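# Dock spare gripper in socket and lock with pin

## Task

Seat the spare gripper in the socket, then secure it by driving the lock pin through both the socket and the gripper's spigot until the pin's head rests against the socket, and finally release everything.

## Robot and tools

Robot: two arms, left_arm and right_arm, each ending in a five-finger hand. right_arm has a right hand; left_arm has a left hand, the mirror image. Calibrated bases in the scene frame: left_arm at (-0.032, +0.885, 0) m, quat_wxyz (+1.000, 0, 0, -0.029); right_arm at (-0.076, -0.806, 0) m, quat_wxyz (+1.000, 0, 0, +0.002). A post stands on the floor behind the arms. Cameras: cam_head_left, cam_head_right, cam_high (each 672x504).

Frames. Scene frame: origin at table-top height midway between the nominal bases, +z up, +x out over the table, left_arm on the +y side. Every pose, velocity and target an arm reports or takes is in that arm's own base frame. The hand point sits 0.15 m out from the wrist face along the fingers and 0.05 m in front of the palm; its +z runs along straight fingers, +y out of the palm, +x across the palm away from the thumb on the right hand (toward the thumb on the left hand). Straight fingertips extend 0.06-0.07 m past the point and lie 0.06 m behind it along -y. A wrist bracket on the little-finger side can strike things.

Row layout (28 numbers, all in [-1, 1], always both arms): left dx, dy, dz, rx, ry, rz; left thumb_turn, thumb_bend, index, middle, ring, little; left force_limit, speed; then the same 14 for the right arm. The six pose numbers are an offset, not a pose: measured from that arm's Hand target when the action or move begins, along that arm's base axes, rotating about the Hand target's position. Scale: 1.0 = 0.6 m of travel or 180 degrees; rx, ry, rz form one rotation vector. All six zero means no new request for that arm. The six finger numbers are absolute targets: -1 open/straight (thumb_turn -1 beside the palm, +1 opposite the fingers), +1 closed. force_limit maps -1..+1 to roughly 0..10 N at the fingertip (0..15 N for the two thumb motors). speed rises linearly from near zero at -1 to full at +0.48 and stays full above; use -0.94 or lower for a gentle grip. There is no 'unchanged' code: to keep a hand as it is, repeat the last eight hand numbers you actually sent (or, before any, its hand_measured plus hand_force_limit and hand_speed). Raising grip force needs a higher force_limit together with a target more closed than hand_measured.

execute_actions: actions = list of actions; each action is a table of 1 to 15 rows, one row per 1/30 s step; a short table repeats its final row up to 15 steps. Every row in an action counts from that action's starting Hand target, so repeating an offset moves further. cameras: list of names, ["all"], [] or null (null gives images only for an empty actions list).

move: target = one 28-number row or a list of up to 15 rows, each an offset from the same starting Hand targets. speed in m/s, 0.002 to 4.2 (default 0.25), turning limited to twice that in rad/s; one value or one per target. blend in m rounds corners (0 stops at each). stop_force in N, 6 to 120, same for both arms: an arm's path ends when its wrist sensor feels that much extra push against its motion; then it backs to just before the contact and that becomes its Hand target. Unreliable while the hand turns; requires identical hand numbers across a list. zero (true default) re-zeroes moving arms' sensors first. blocking=false returns after about 0.5 s (not allowed with stop_force). The result adds a move: line, e.g. done, off_target, moving, held, fault, plus limits=paced (pose clipped) or limits=held (steps withheld). Moves don't avoid obstacles or the other arm; wrists too near their own base axis are refused.

wait: seconds 0 to 3600. stop: brakes a running move. zoom_image: camera plus region [x0, y0, x1, y1] in pixels, at most 504 by 504, from the latest images. show_instructions: shows reference pages. zero_wrist_force: arm = left_arm or right_arm. finished_scene: optional scene = 1; final.

Results: end_effector_position (m), end_effector_quat_wxyz, velocities (omitted when joints are still), Hand target (the last commanded pose after clipping; the hand may rest short of it, so send the remaining gap as an offset), joint positions and torques, hand_measured, hand_stopped_by (moving, target, force, stalled, fault) and hand_load_n (positive = finger pushed open; a lost grip drops toward 0), each six values in finger-number order. Wrist force and Wrist torque are along the end effector axes, pushes reading as force from the surface into the arm, plus the peak since last shown. Motor temperatures appear when notable.

Cautions: orientation commands are clipped to 32 degrees from the measured one per step. An external force of about 150 N (plus or minus 25) on an arm, contact torque at a joint's limit (wrist joints only about 61-65 N m), or a shoulder/elbow joint drifting over 7.5 degrees from its planned path stops that arm for 10 s. Arms are stiff: never target past a firm contact; approach slowly with stop_force. Pressing arms into each other can end the scene. Avoid drops, slams, releasing moving parts, and overloading fingers. Anything left off the table fails the task. Motors warn at 70 °C and brake at 85 °C; don't hold stretched poses or push unreachable targets. Loose objects may be nudged by outside pushes.

Each tool is called after "Call:" by a JSON object that holds its "method" and its "body", one argument or row to a line.

Reference images:

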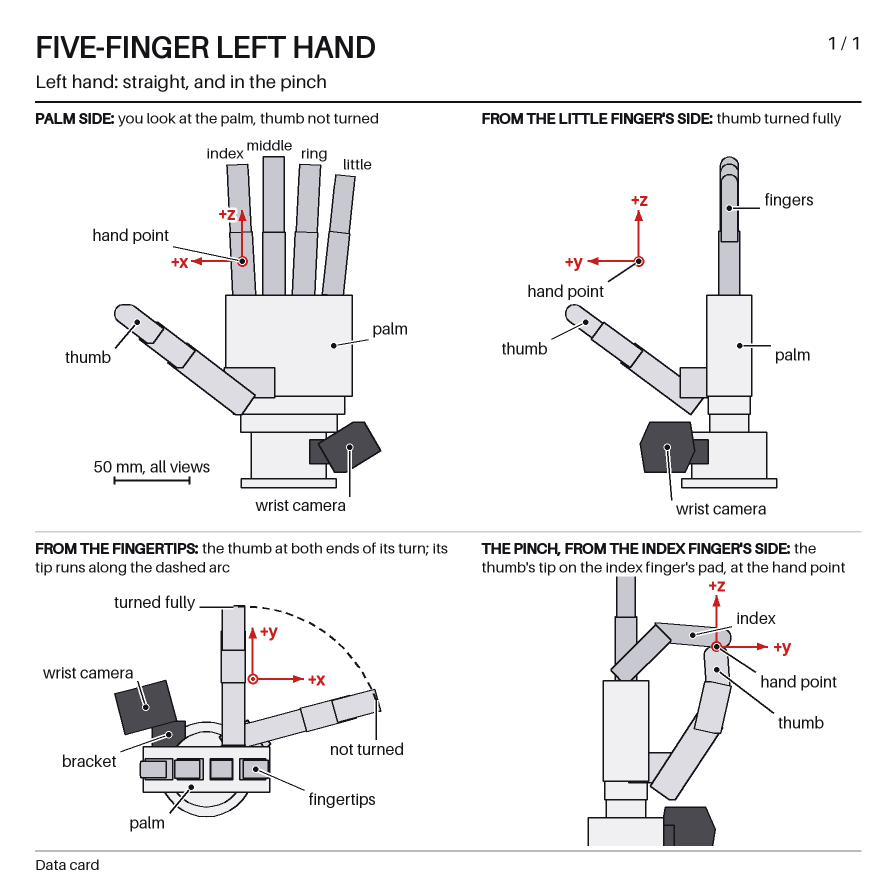

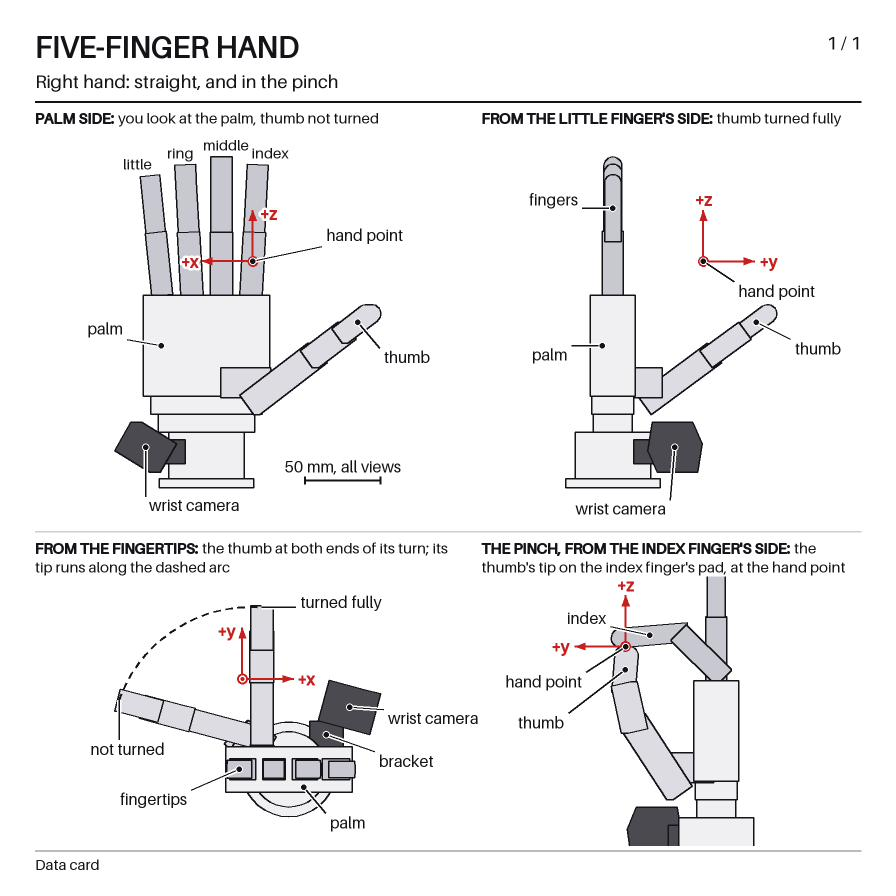

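## Session

Call:
{"method": "execute_actions", "body": {
  "actions": []
}}

Scene clock: 0.00 s.
left_arm: end_effector_position=(+0.1677, -0.5453, +0.1963) hand_measured=(-1.000, -1.000, -1.000, -1.000, -1.000, -1.000) hand_load_n=(+0.0, +0.0, +0.0, +0.0, +0.0, +0.0) hand_stopped_by=(target, target, target, target, target, target) hand_force_limit=0.00 hand_speed=-0.80 end_effector_quat_wxyz=(-0.240, -0.012, +0.660, -0.711) | right_arm: end_effector_position=(+1.0755, +0.5099, +0.3616) hand_measured=(-1.000, -1.000, -1.000, -1.000, -1.000, -1.000) hand_load_n=(-0.5, +0.0, +0.0, +0.0, +0.0, +0.0) hand_stopped_by=(target, target, target, target, target, target) hand_force_limit=0.00 hand_speed=-0.80 end_effector_quat_wxyz=(+0.059, +0.833, -0.550, +0.006)
Joint positions: left_arm=[-1.203 -1.343 2.739 -1.558 2.239 2.696] | right_arm=[0.277 -0.627 0.736 1.545 1.657 -3.266]
Joint velocities: within noise
Joint torques (N m): no reading
Motor temperatures (°C): left_arm=[26 30 32 32 34 32] | right_arm=[26 32 30 33 34 33]
Wrist force (N): no reading
Wrist torque (N m): no reading
Wrist force, peak (N): no reading
Hand target: left_arm +0.1677, -0.5453, +0.1963; -0.240, -0.012, +0.660, -0.711 | right_arm +1.0755, +0.5099, +0.3616; +0.059, +0.833, -0.550, +0.006

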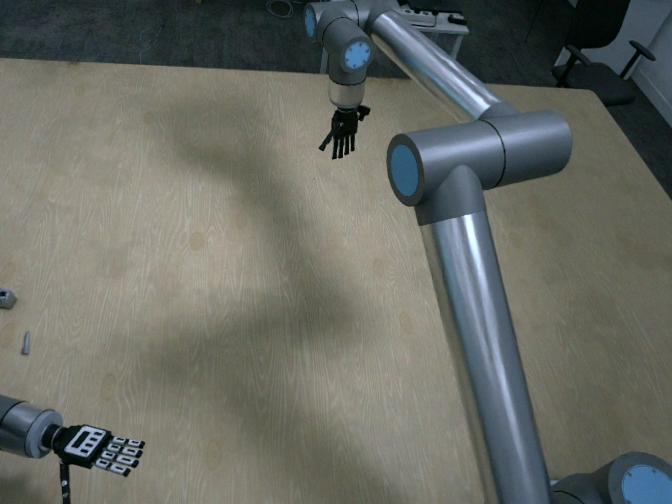

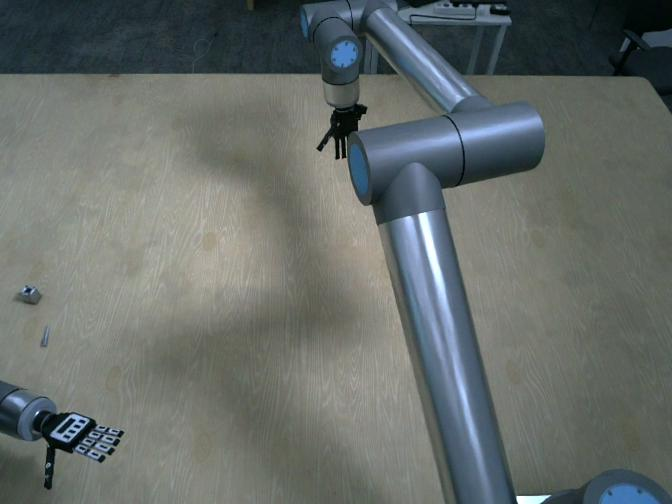

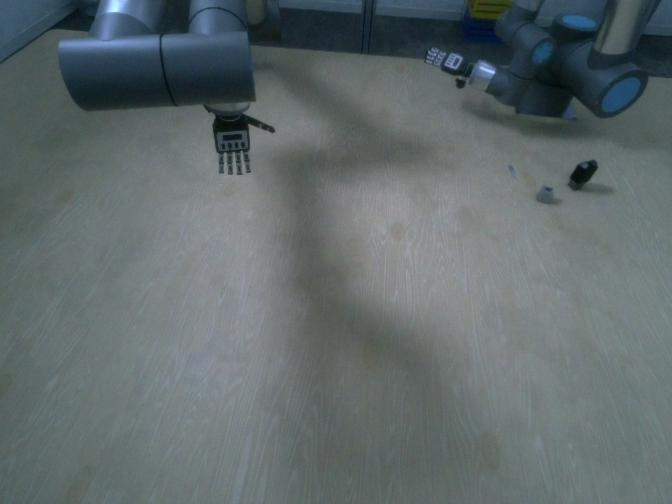

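Call:
{"method": "zoom_image", "body": {
  "camera": "cam_high",
  "region": [480, 130, 640, 250]
}}

Call:
{"method": "zoom_image", "body": {
  "camera": "cam_head_right",
  "region": [0, 260, 120, 360]
}}

Call:
{"method": "zoom_image", "body": {
  "camera": "cam_head_left",
  "region": [0, 260, 120, 360]
}}

Scaled by 3.150.

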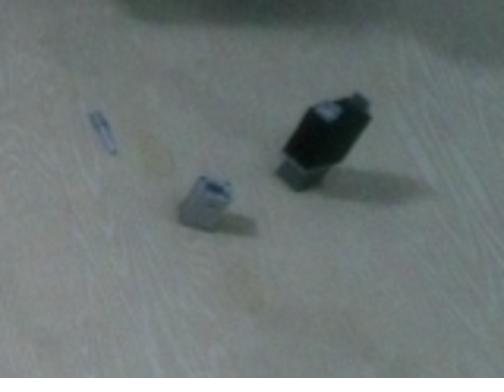

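Scaled by 4.200.

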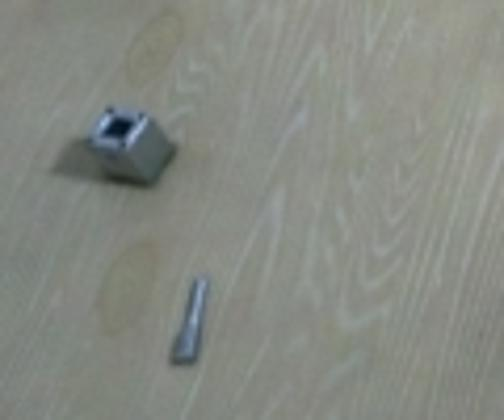

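Scaled by 4.200.

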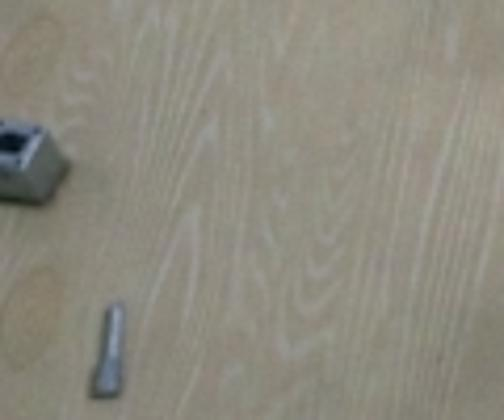

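Call:
{"method": "zoom_image", "body": {
  "camera": "cam_high",
  "region": [560, 150, 610, 200]
}}

Call:
{"method": "zoom_image", "body": {
  "camera": "cam_high",
  "region": [500, 155, 570, 215]
}}

Call:
{"method": "zoom_image", "body": {
  "camera": "cam_head_right",
  "region": [10, 275, 60, 315]
}}

Call:
{"method": "zoom_image", "body": {
  "camera": "cam_head_right",
  "region": [20, 315, 70, 355]
}}

Scaled by 10.080.

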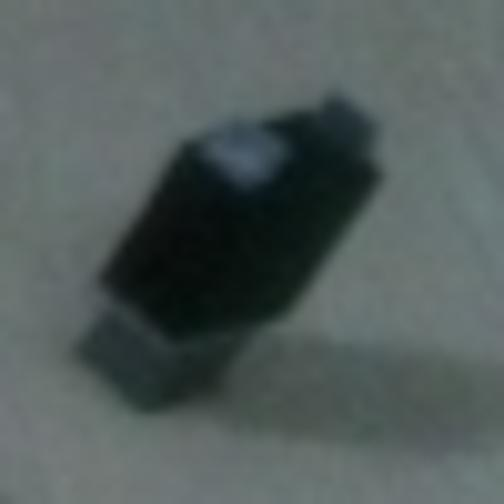

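Scaled by 7.200.

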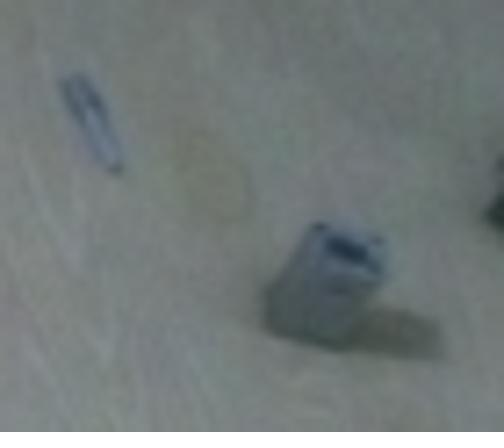

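Scaled by 10.080.

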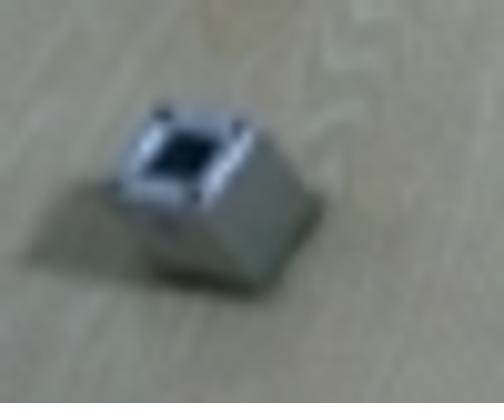

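Scaled by 10.080.

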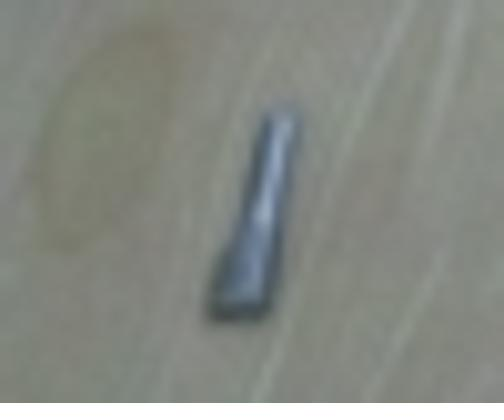

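Call:
{"method": "zoom_image", "body": {
  "camera": "cam_high",
  "region": [410, 30, 530, 120]
}}

Call:
{"method": "zoom_image", "body": {
  "camera": "cam_high",
  "region": [190, 90, 290, 190]
}}

Call:
{"method": "zoom_image", "body": {
  "camera": "cam_head_left",
  "region": [20, 400, 160, 504]
}}

Call:
{"method": "zoom_image", "body": {
  "camera": "cam_head_left",
  "region": [300, 90, 390, 170]
}}

Call:
{"method": "zoom_image", "body": {
  "camera": "cam_head_right",
  "region": [10, 380, 150, 504]
}}

Call:
{"method": "zoom_image", "body": {
  "camera": "cam_head_right",
  "region": [300, 90, 390, 170]
}}

Scaled by 4.200.

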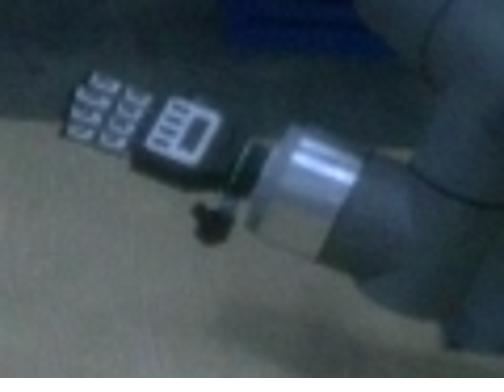

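Scaled by 5.040.

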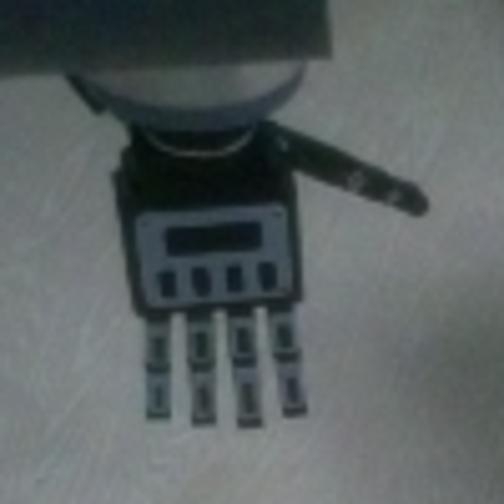

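Scaled by 3.600.

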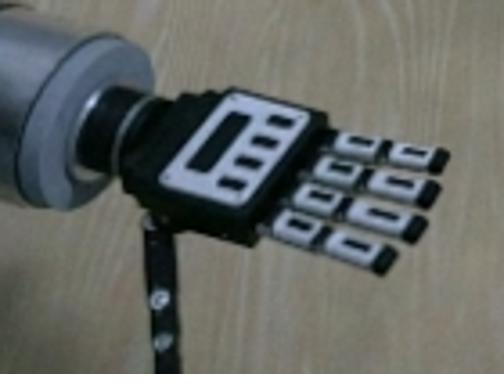

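Scaled by 5.600.

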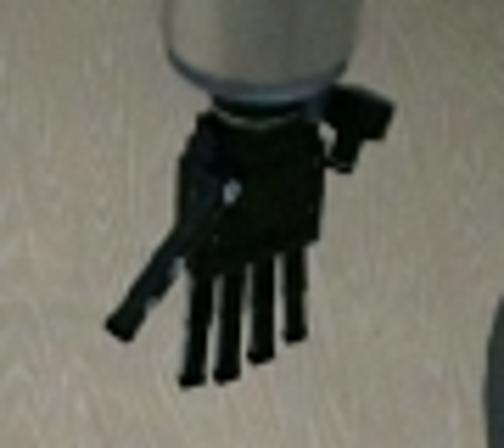

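Scaled by 3.600.

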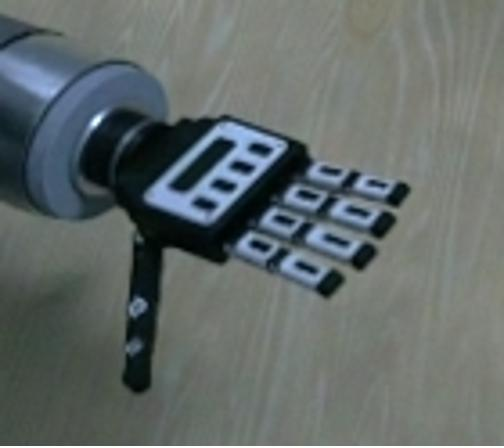

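Scaled by 5.600.

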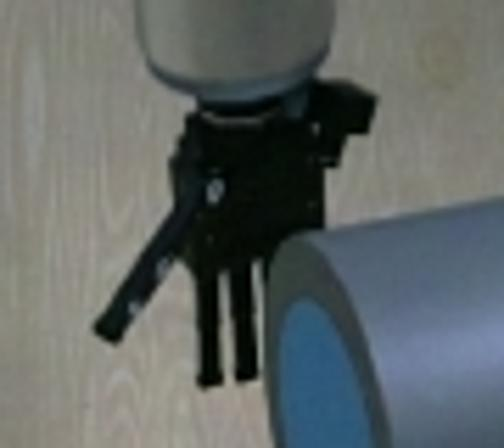

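Call:
{"method": "zoom_image", "body": {
  "camera": "cam_high",
  "region": [532, 180, 558, 206]
}}

Call:
{"method": "zoom_image", "body": {
  "camera": "cam_head_right",
  "region": [14, 280, 44, 310]
}}

Call:
{"method": "zoom_image", "body": {
  "camera": "cam_head_left",
  "region": [0, 283, 26, 313]
}}

Scaled by 19.385.

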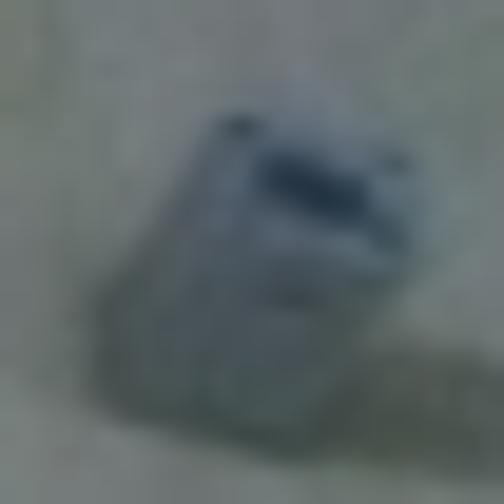

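Scaled by 16.800.

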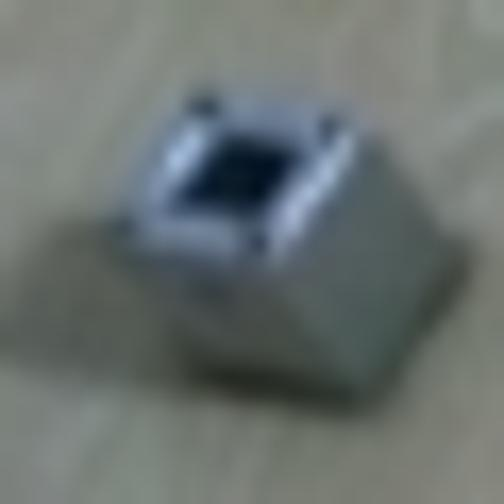

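Scaled by 16.800.

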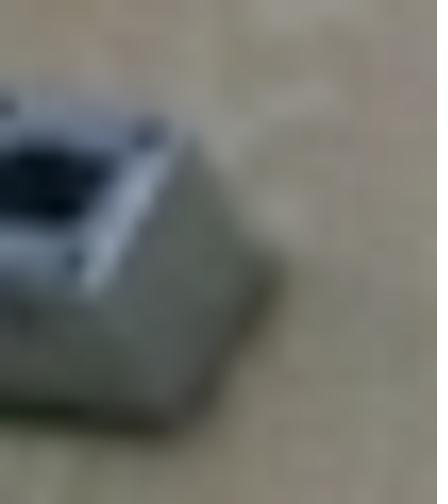

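Call:
{"method": "move", "body": {
  "target": [
    [0.2, 0.15, 0.3, 0, 0, 0, -1, -1, -1, -1, -1, -1, 0, -0.8, 0,0,0,0,0,0, -1,-1,-1,-1,-1,-1,0,-0.8],
    [0.45, 0.33, 0.3, 0.512, -0.173, -0.009, -1, -1, -1, -1, -1, -1, 0, -0.8, 0,0,0,0,0,0, -1,-1,-1,-1,-1,-1,0,-0.8]
  ],
  "blend": [0.05, 0],
  "speed": 0.25,
  "cameras": ["all"]
}}

Scene clock: 101.13 s.
left_arm: end_effector_position=(+0.4377, -0.3474, +0.3763) hand_measured=(-1.000, -1.000, -1.000, -1.000, -1.000, -1.000) hand_load_n=(+0.0, +0.0, +0.0, +0.0, +0.0, +0.0) hand_stopped_by=(target, target, target, target, target, target) hand_force_limit=0.00 hand_speed=-0.80 end_effector_quat_wxyz=(+0.000, +0.001, +1.000, -0.001) | right_arm: end_effector_position=(+1.0755, +0.5099, +0.3616) hand_measured=(-1.000, -1.000, -1.000, -1.000, -1.000, -1.000) hand_load_n=(+0.0, +0.0, +0.0, +0.0, +0.0, +0.0) hand_stopped_by=(target, target, target, target, target, target) hand_force_limit=0.00 hand_speed=-0.80 end_effector_quat_wxyz=(+0.059, +0.833, -0.550, +0.006)
Joint positions: left_arm=[-1.045 -1.417 1.984 1.003 1.572 3.668] | right_arm=[0.277 -0.627 0.736 1.545 1.657 -3.266]
Joint torques (N m): left_arm=[-27.88 -80.21 -95 16.16 -2.56 -3.88] | right_arm=[13.69 -262.07 -82.33 9.55 1.96 0.3]
Wrist force (N): left_arm=[-1.0 -0.5 1.6] | right_arm=[0.2 -0.1 0.6]
Wrist torque (N m): left_arm=[-0.57 0.33 0.61] | right_arm=[-0.05 -0.05 0.00]
Wrist force, peak (N): left_arm=[-3.0 -0.9 0.6] | right_arm=[0.4 0.0 1.0]
Hand target: left_arm +0.4377, -0.3473, +0.3763; +0.000, +0.001, +1.000, +0.000 | right_arm +1.0755, +0.5099, +0.3616; +0.059, +0.833, -0.550, +0.006
Off the commanded pose: left_arm 0.000 m, 0 deg | right_arm 0.000 m, 0 deg.
move: done

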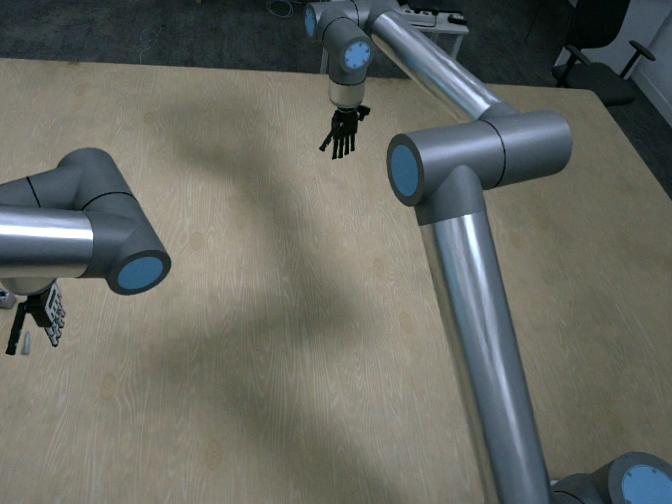

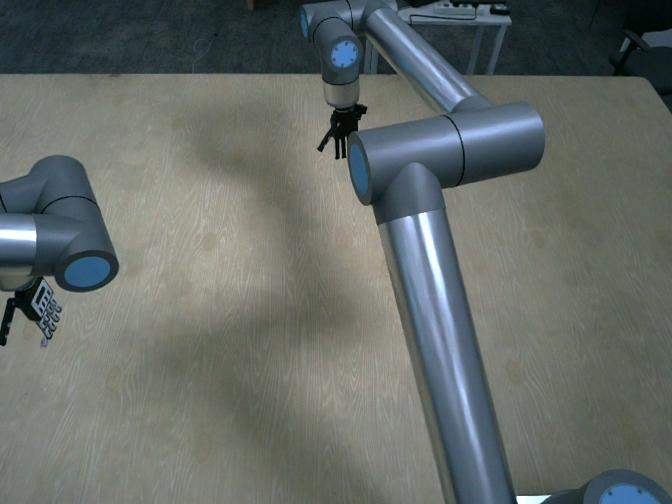

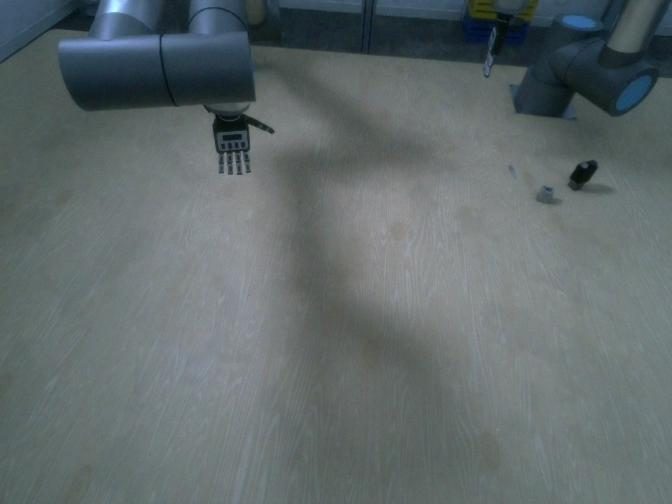

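Call:
{"method": "zoom_image", "body": {
  "camera": "cam_high",
  "region": [460, 0, 660, 130]
}}

Call:
{"method": "zoom_image", "body": {
  "camera": "cam_head_right",
  "region": [0, 270, 80, 360]
}}

Call:
{"method": "zoom_image", "body": {
  "camera": "cam_head_left",
  "region": [0, 270, 80, 360]
}}

Scaled by 2.520.

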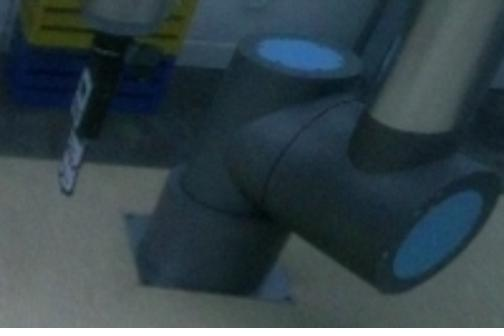

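Scaled by 5.600.

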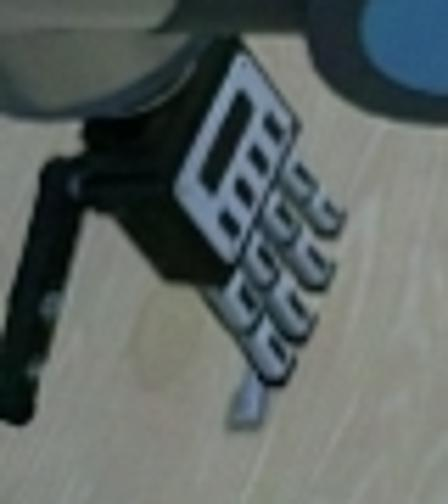

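Scaled by 5.600.

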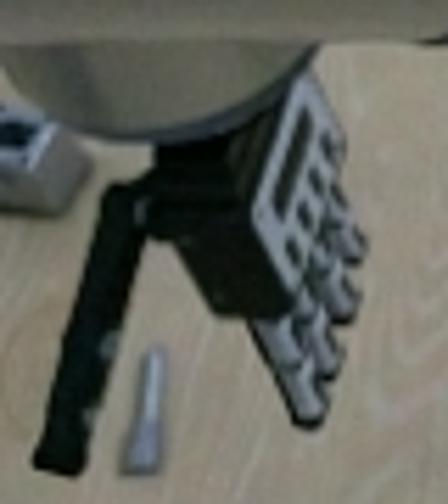

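Call:
{"method": "zoom_image", "body": {
  "camera": "cam_high",
  "region": [562, 170, 592, 196]
}}

Call:
{"method": "zoom_image", "body": {
  "camera": "cam_high",
  "region": [564, 152, 604, 192]
}}

Scaled by 16.800.

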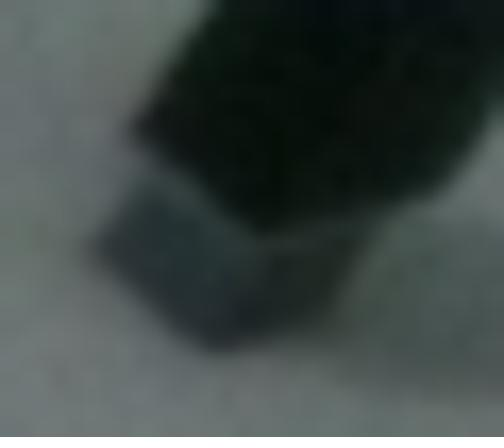

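Scaled by 12.600.

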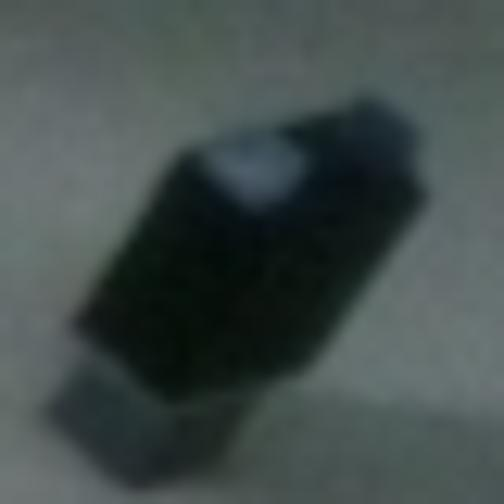

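Call:
{"method": "move", "body": {
  "target": [0.2205, 0.2123, -0.4272, 0,0,0, -1, -1, -1, 1, 1, 1, 0, -0.3, 0,0,0,0,0,0, -1,-1,-1,-1,-1,-1,0,-0.8],
  "speed": 0.2,
  "cameras": ["all"]
}}

Call:
{"method": "zoom_image", "body": {
  "camera": "cam_head_right",
  "region": [0, 270, 90, 370]
}}

Call:
{"method": "zoom_image", "body": {
  "camera": "cam_high",
  "region": [480, 100, 620, 220]
}}

Call:
{"method": "zoom_image", "body": {
  "camera": "cam_head_left",
  "region": [0, 270, 90, 370]
}}

Scene clock: 198.47 s.
left_arm: end_effector_position=(+0.5698, -0.2200, +0.1202) hand_measured=(-1.000, -1.000, -1.000, +1.000, +1.000, +1.000) hand_load_n=(+0.0, +0.0, +0.0, +0.0, +0.0, +0.0) hand_stopped_by=(target, target, target, target, target, target) hand_force_limit=0.00 hand_speed=-0.30 end_effector_quat_wxyz=(+0.000, +0.001, +1.000, +0.000) | right_arm: end_effector_position=(+1.0755, +0.5099, +0.3616) hand_measured=(-1.000, -1.000, -1.000, -1.000, -1.000, -1.000) hand_load_n=(+0.0, +0.0, +0.0, +0.0, +0.0, +0.0) hand_stopped_by=(target, target, target, target, target, target) hand_force_limit=0.00 hand_speed=-0.80 end_effector_quat_wxyz=(+0.059, +0.833, -0.550, +0.006)
Joint positions: left_arm=[-0.744 -1.149 2.075 0.644 1.572 3.969] | right_arm=[0.277 -0.627 0.736 1.545 1.657 -3.266]
Joint torques (N m): left_arm=[14.79 -108.14 -68.19 4.07 4.07 4.44] | right_arm=[11.91 -260.08 -81.97 9.75 1 0.34]
Wrist force (N): left_arm=[-0.9 -0.9 1.3] | right_arm=[-0.1 0.1 0.0]
Wrist torque (N m): left_arm=[-0.56 0.31 0.18] | right_arm=[0.02 0.01 0.00]
Wrist force, peak (N): left_arm=[-1.9 -0.2 3.1] | right_arm=[0.7 0.0 0.8]
Hand target: left_arm +0.5700, -0.2200, +0.1200; +0.000, +0.001, +1.000, +0.000 | right_arm +1.0755, +0.5099, +0.3616; +0.059, +0.833, -0.550, +0.006
Off the commanded pose: left_arm 0.000 m, 0 deg | right_arm 0.000 m, 0 deg.
move: done

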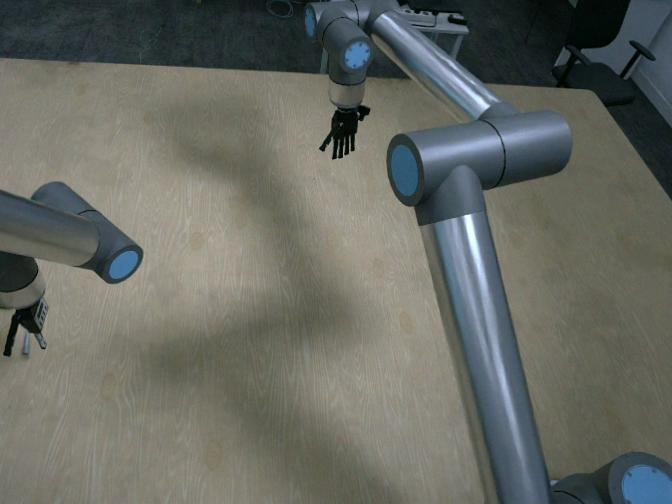

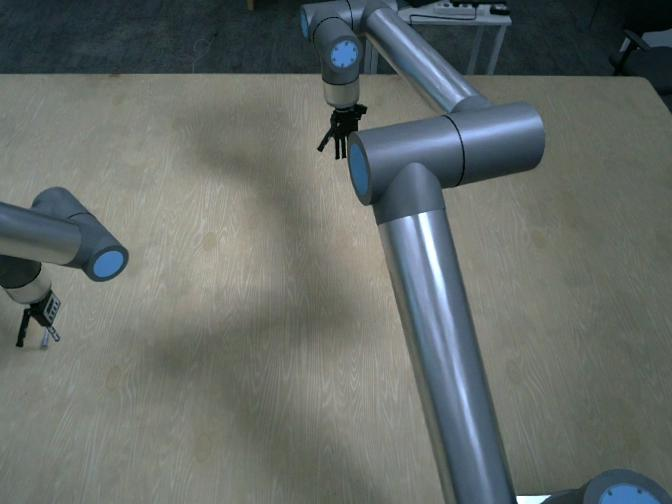

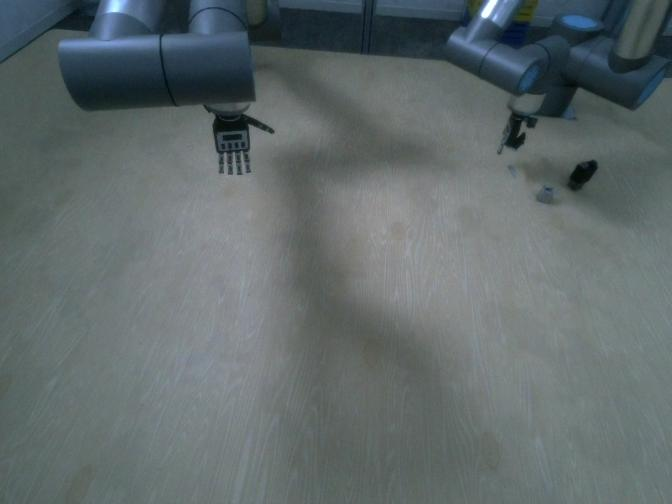

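Scaled by 5.040.

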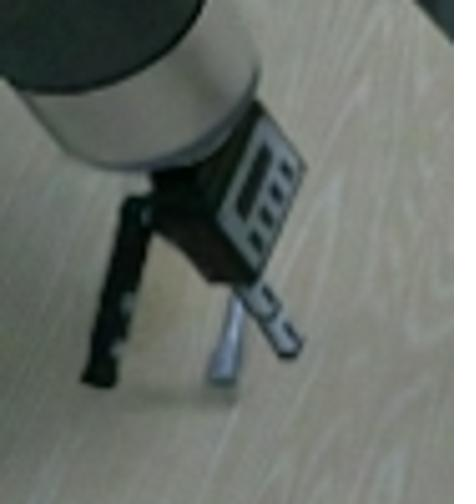

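Scaled by 3.600.

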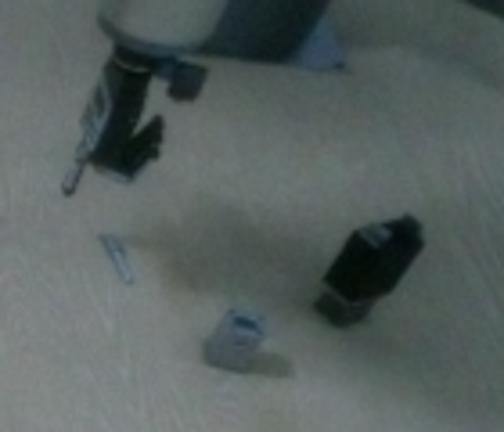

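Scaled by 5.040.

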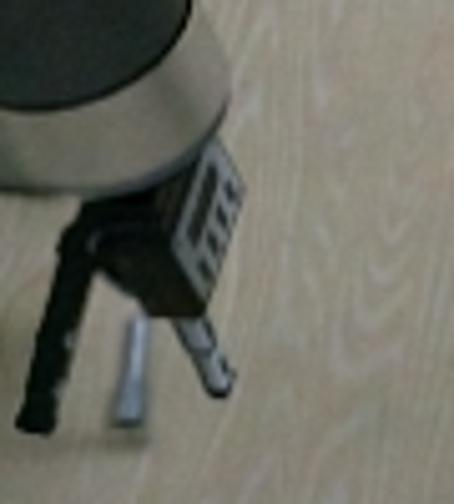

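Call:
{"method": "move", "body": {
  "target": [0, 0, -0.07, 0,0,0, -1, -1, -1, 1, 1, 1, 0, -0.3, 0,0,0,0,0,0, -1,-1,-1,-1,-1,-1,0,-0.8],
  "speed": 0.04
}}

Call:
{"method": "move", "body": {
  "target": [0, 0, -0.06, 0,0,0, -1, -1, -1, 1, 1, 1, 0, -0.3, 0,0,0,0,0,0, -1,-1,-1,-1,-1,-1,0,-0.8],
  "speed": 0.01,
  "stop_force": 6,
  "cameras": ["all"]
}}

Call:
{"method": "zoom_image", "body": {
  "camera": "cam_head_right",
  "region": [0, 270, 90, 370]
}}

Call:
{"method": "zoom_image", "body": {
  "camera": "cam_high",
  "region": [480, 100, 620, 220]
}}

Call:
{"method": "zoom_image", "body": {
  "camera": "cam_head_left",
  "region": [0, 270, 90, 370]
}}

Scene clock: 205.17 s.
left_arm: end_effector_position=(+0.5700, -0.2200, +0.0782) hand_measured=(-1.000, -1.000, -1.000, +1.000, +1.000, +1.000) hand_load_n=(+0.0, +0.0, +0.0, +0.0, +0.0, +0.0) hand_stopped_by=(target, target, target, target, target, target) hand_force_limit=0.00 hand_speed=-0.30 end_effector_quat_wxyz=(+0.000, +0.001, +1.000, +0.000) | right_arm: end_effector_position=(+1.0755, +0.5099, +0.3616) hand_measured=(-1.000, -1.000, -1.000, -1.000, -1.000, -1.000) hand_load_n=(+0.0, +0.0, +0.0, +0.0, +0.0, +0.0) hand_stopped_by=(target, target, target, target, target, target) hand_force_limit=0.00 hand_speed=-0.80 end_effector_quat_wxyz=(+0.059, +0.833, -0.550, +0.006)
Joint positions: left_arm=[-0.744 -1.103 2.089 0.585 1.572 3.969] | right_arm=[0.277 -0.627 0.736 1.545 1.657 -3.266]
Joint torques (N m): left_arm=[13.04 -112.25 -24.1 5.07 3.76 4.54] | right_arm=[11.66 -260.01 -82.33 10.29 1.56 -0.2]
Wrist force (N): left_arm=[-1.4 -0.8 1.9] | right_arm=[0.0 0.0 0.4]
Wrist torque (N m): left_arm=[-0.63 0.43 0.12] | right_arm=[-0.01 -0.02 0.01]
Wrist force, peak (N): left_arm=[-2.2 -1.0 2.1] | right_arm=[0.5 0.3 1.0]
Hand target: left_arm +0.5700, -0.2200, +0.0780; +0.000, +0.001, +1.000, +0.000 | right_arm +1.0755, +0.5099, +0.3616; +0.059, +0.833, -0.550, +0.006
Off the commanded pose: left_arm 0.000 m, 0 deg | right_arm 0.000 m, 0 deg.
move: done

Scene clock: 207.90 s.
left_arm: end_effector_position=(+0.5700, -0.2199, +0.0646) hand_measured=(-1.000, -1.000, -1.000, +1.000, +1.000, +1.000) hand_load_n=(+0.0, +0.0, +0.0, +0.0, +0.0, +0.0) hand_stopped_by=(target, target, target, target, target, target) hand_force_limit=0.00 hand_speed=-0.30 end_effector_quat_wxyz=(+0.000, +0.001, +1.000, +0.000) | right_arm: end_effector_position=(+1.0755, +0.5099, +0.3616) hand_measured=(-1.000, -1.000, -1.000, -1.000, -1.000, -1.000) hand_load_n=(+0.0, +0.0, +0.0, +0.0, +0.0, +0.0) hand_stopped_by=(target, target, target, target, target, target) hand_force_limit=0.00 hand_speed=-0.80 end_effector_quat_wxyz=(+0.059, +0.833, -0.550, +0.006)
Joint positions: left_arm=[-0.744 -1.088 2.093 0.566 1.572 3.969] | right_arm=[0.277 -0.627 0.736 1.545 1.657 -3.266]
Joint torques (N m): left_arm=[10.49 -165.67 -61.23 13.79 2.9 5.2] | right_arm=[9.1 -261.9 -80.83 9.88 1.23 0.46]
Wrist force (N): left_arm=[-1.8 -1.0 -7.6] | right_arm=[0.0 0.2 0.6]
Wrist torque (N m): left_arm=[-0.10 0.38 0.10] | right_arm=[0.00 -0.02 0.01]
Wrist force, peak (N): left_arm=[-2.7 -1.0 -18.8] | right_arm=[0.0 0.0 0.8]
Hand target: left_arm +0.5700, -0.2200, +0.0646; +0.000, +0.001, +1.000, +0.000 (not the last commanded pose) | right_arm +1.0755, +0.5099, +0.3616; +0.059, +0.833, -0.550, +0.006
Off the commanded pose: left_arm 0.023 m, 0 deg | right_arm 0.000 m, 0 deg.
move: contact (left_arm)

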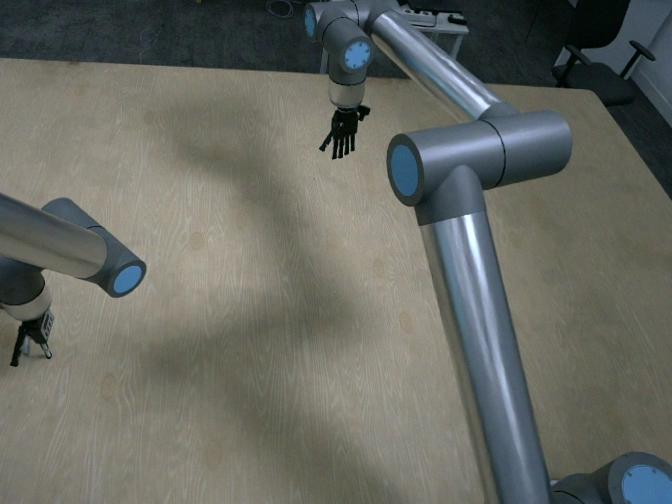

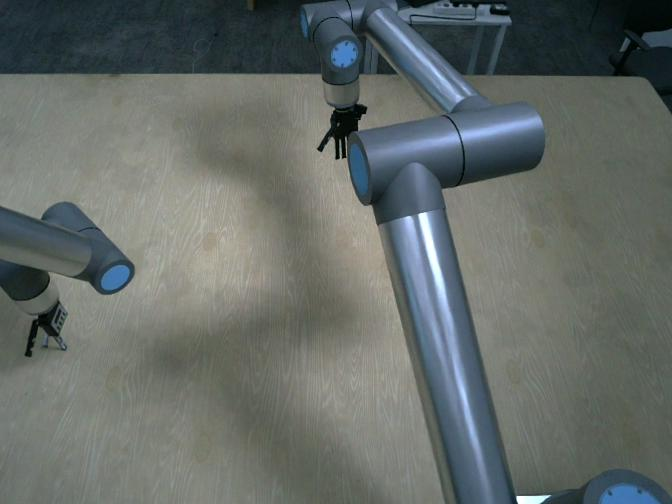

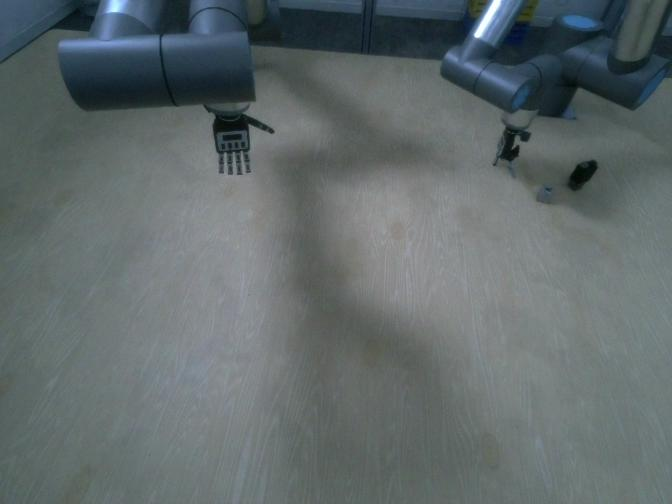

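Scaled by 5.040.

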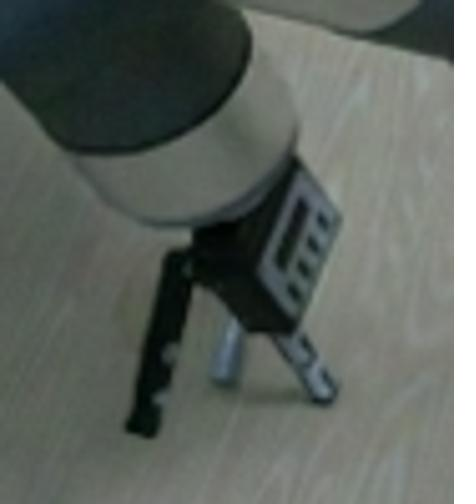

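Scaled by 3.600.

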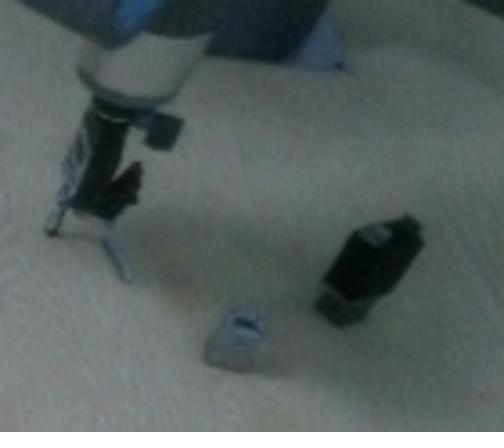

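Scaled by 5.040.

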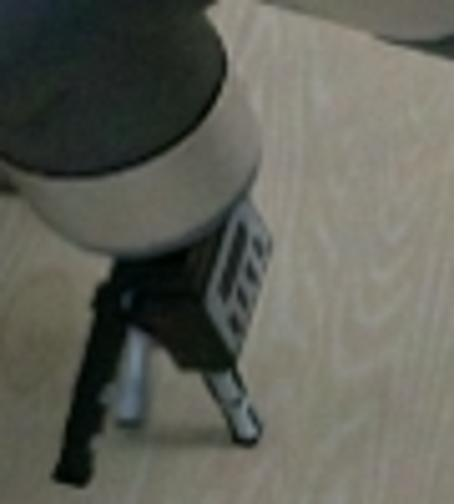

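Call:
{"method": "move", "body": {
  "target": [
    [0, 0, 0.1257, 0,0,0, -1, -1, -1, 1, 1, 1, 0, -0.3, 0,0,0,0,0,0, -1,-1,-1,-1,-1,-1,0,-0.8],
    [0.2878, 0.1833, 0.1257, 0,0,0, -1, -1, -1, 1, 1, 1, 0, -0.3, 0,0,0,0,0,0, -1,-1,-1,-1,-1,-1,0,-0.8],
    [0.2878, 0.1833, 0.0323, 0,0,0, -1, -1, -1, 1, 1, 1, 0, -0.3, 0,0,0,0,0,0, -1,-1,-1,-1,-1,-1,0,-0.8]
  ],
  "speed": [0.15, 0.15, 0.08],
  "blend": [0.02, 0.01, 0],
  "cameras": ["all"]
}}

Call:
{"method": "zoom_image", "body": {
  "camera": "cam_head_right",
  "region": [0, 260, 60, 320]
}}

Call:
{"method": "zoom_image", "body": {
  "camera": "cam_high",
  "region": [500, 140, 600, 220]
}}

Scene clock: 394.67 s.
left_arm: end_effector_position=(+0.7427, -0.1100, +0.0843) hand_measured=(-1.000, -1.000, -1.000, +1.000, +1.000, +1.000) hand_load_n=(+0.0, +0.0, +0.5, +0.0, +0.0, +0.0) hand_stopped_by=(target, target, target, target, target, target) hand_force_limit=0.00 hand_speed=-0.30 end_effector_quat_wxyz=(+0.000, +0.001, +1.000, +0.000) end_effector_velocity=(+0.001, +0.000, -0.004) end_effector_angular_velocity=(+0.001, +0.000, +0.000) | right_arm: end_effector_position=(+1.0755, +0.5099, +0.3616) hand_measured=(-1.000, -1.000, -1.000, -1.000, -1.000, -1.000) hand_load_n=(+0.0, +0.0, -0.5, +0.0, +0.0, +0.0) hand_stopped_by=(target, target, target, target, target, target) hand_force_limit=0.00 hand_speed=-0.80 end_effector_quat_wxyz=(+0.059, +0.833, -0.550, +0.006)
Joint positions: left_arm=[-0.473 -1.008 1.886 0.693 1.572 4.241] | right_arm=[0.277 -0.627 0.736 1.545 1.657 -3.266]
Joint velocities: left_arm=[0 0.005 0 -0.004 -0.001 0] | right_arm=[within noise]
Joint torques (N m): left_arm=[19.31 -147.59 -36.61 3.4 3.43 5.21] | right_arm=[13.8 -266.31 -81.54 10.66 1.04 -0.15]
Wrist force (N): left_arm=[-1.0 -0.8 2.4] | right_arm=[0.2 0.4 0.4]
Wrist torque (N m): left_arm=[-0.58 0.24 0.13] | right_arm=[0.05 -0.04 0.03]
Wrist force, peak (N): left_arm=[-2.1 -1.0 -7.7] | right_arm=[0.1 0.1 1.2]
Hand target: left_arm +0.7427, -0.1100, +0.0840; +0.000, +0.001, +1.000, +0.000 | right_arm +1.0755, +0.5099, +0.3616; +0.059, +0.833, -0.550, +0.006
Off the commanded pose: left_arm 0.000 m, 0 deg | right_arm 0.000 m, 0 deg.
move: done

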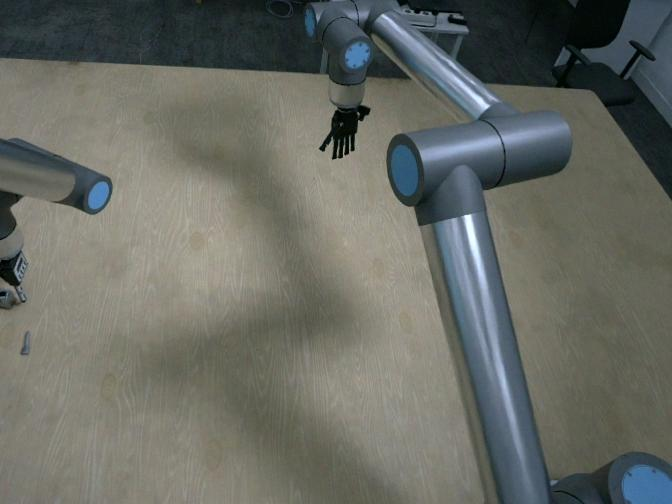

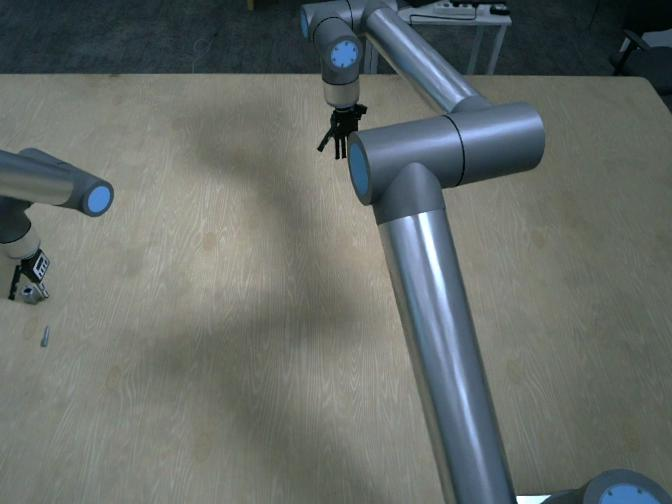

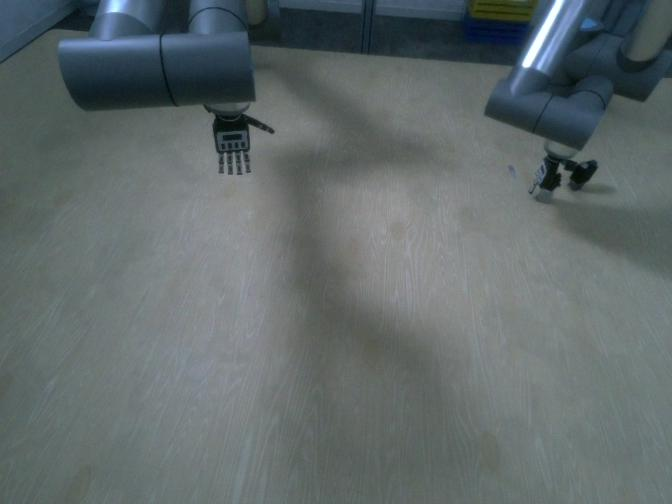

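Scaled by 8.400.

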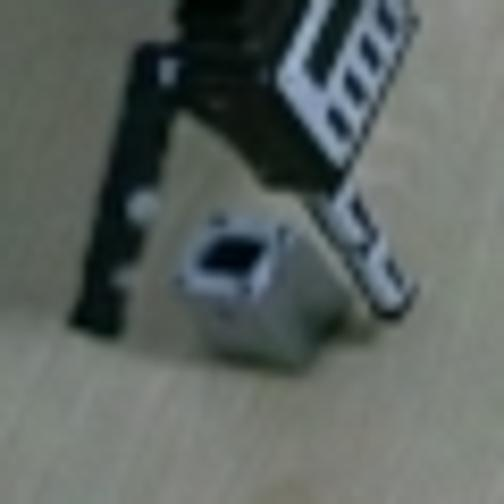

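Scaled by 5.040.

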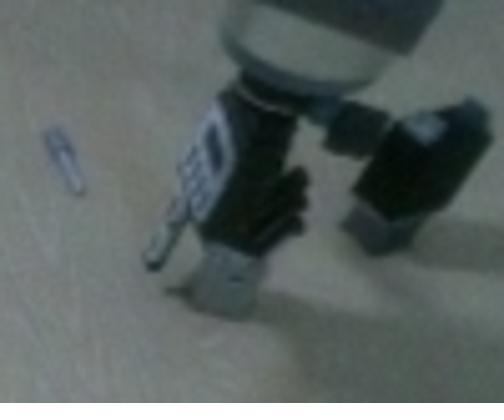

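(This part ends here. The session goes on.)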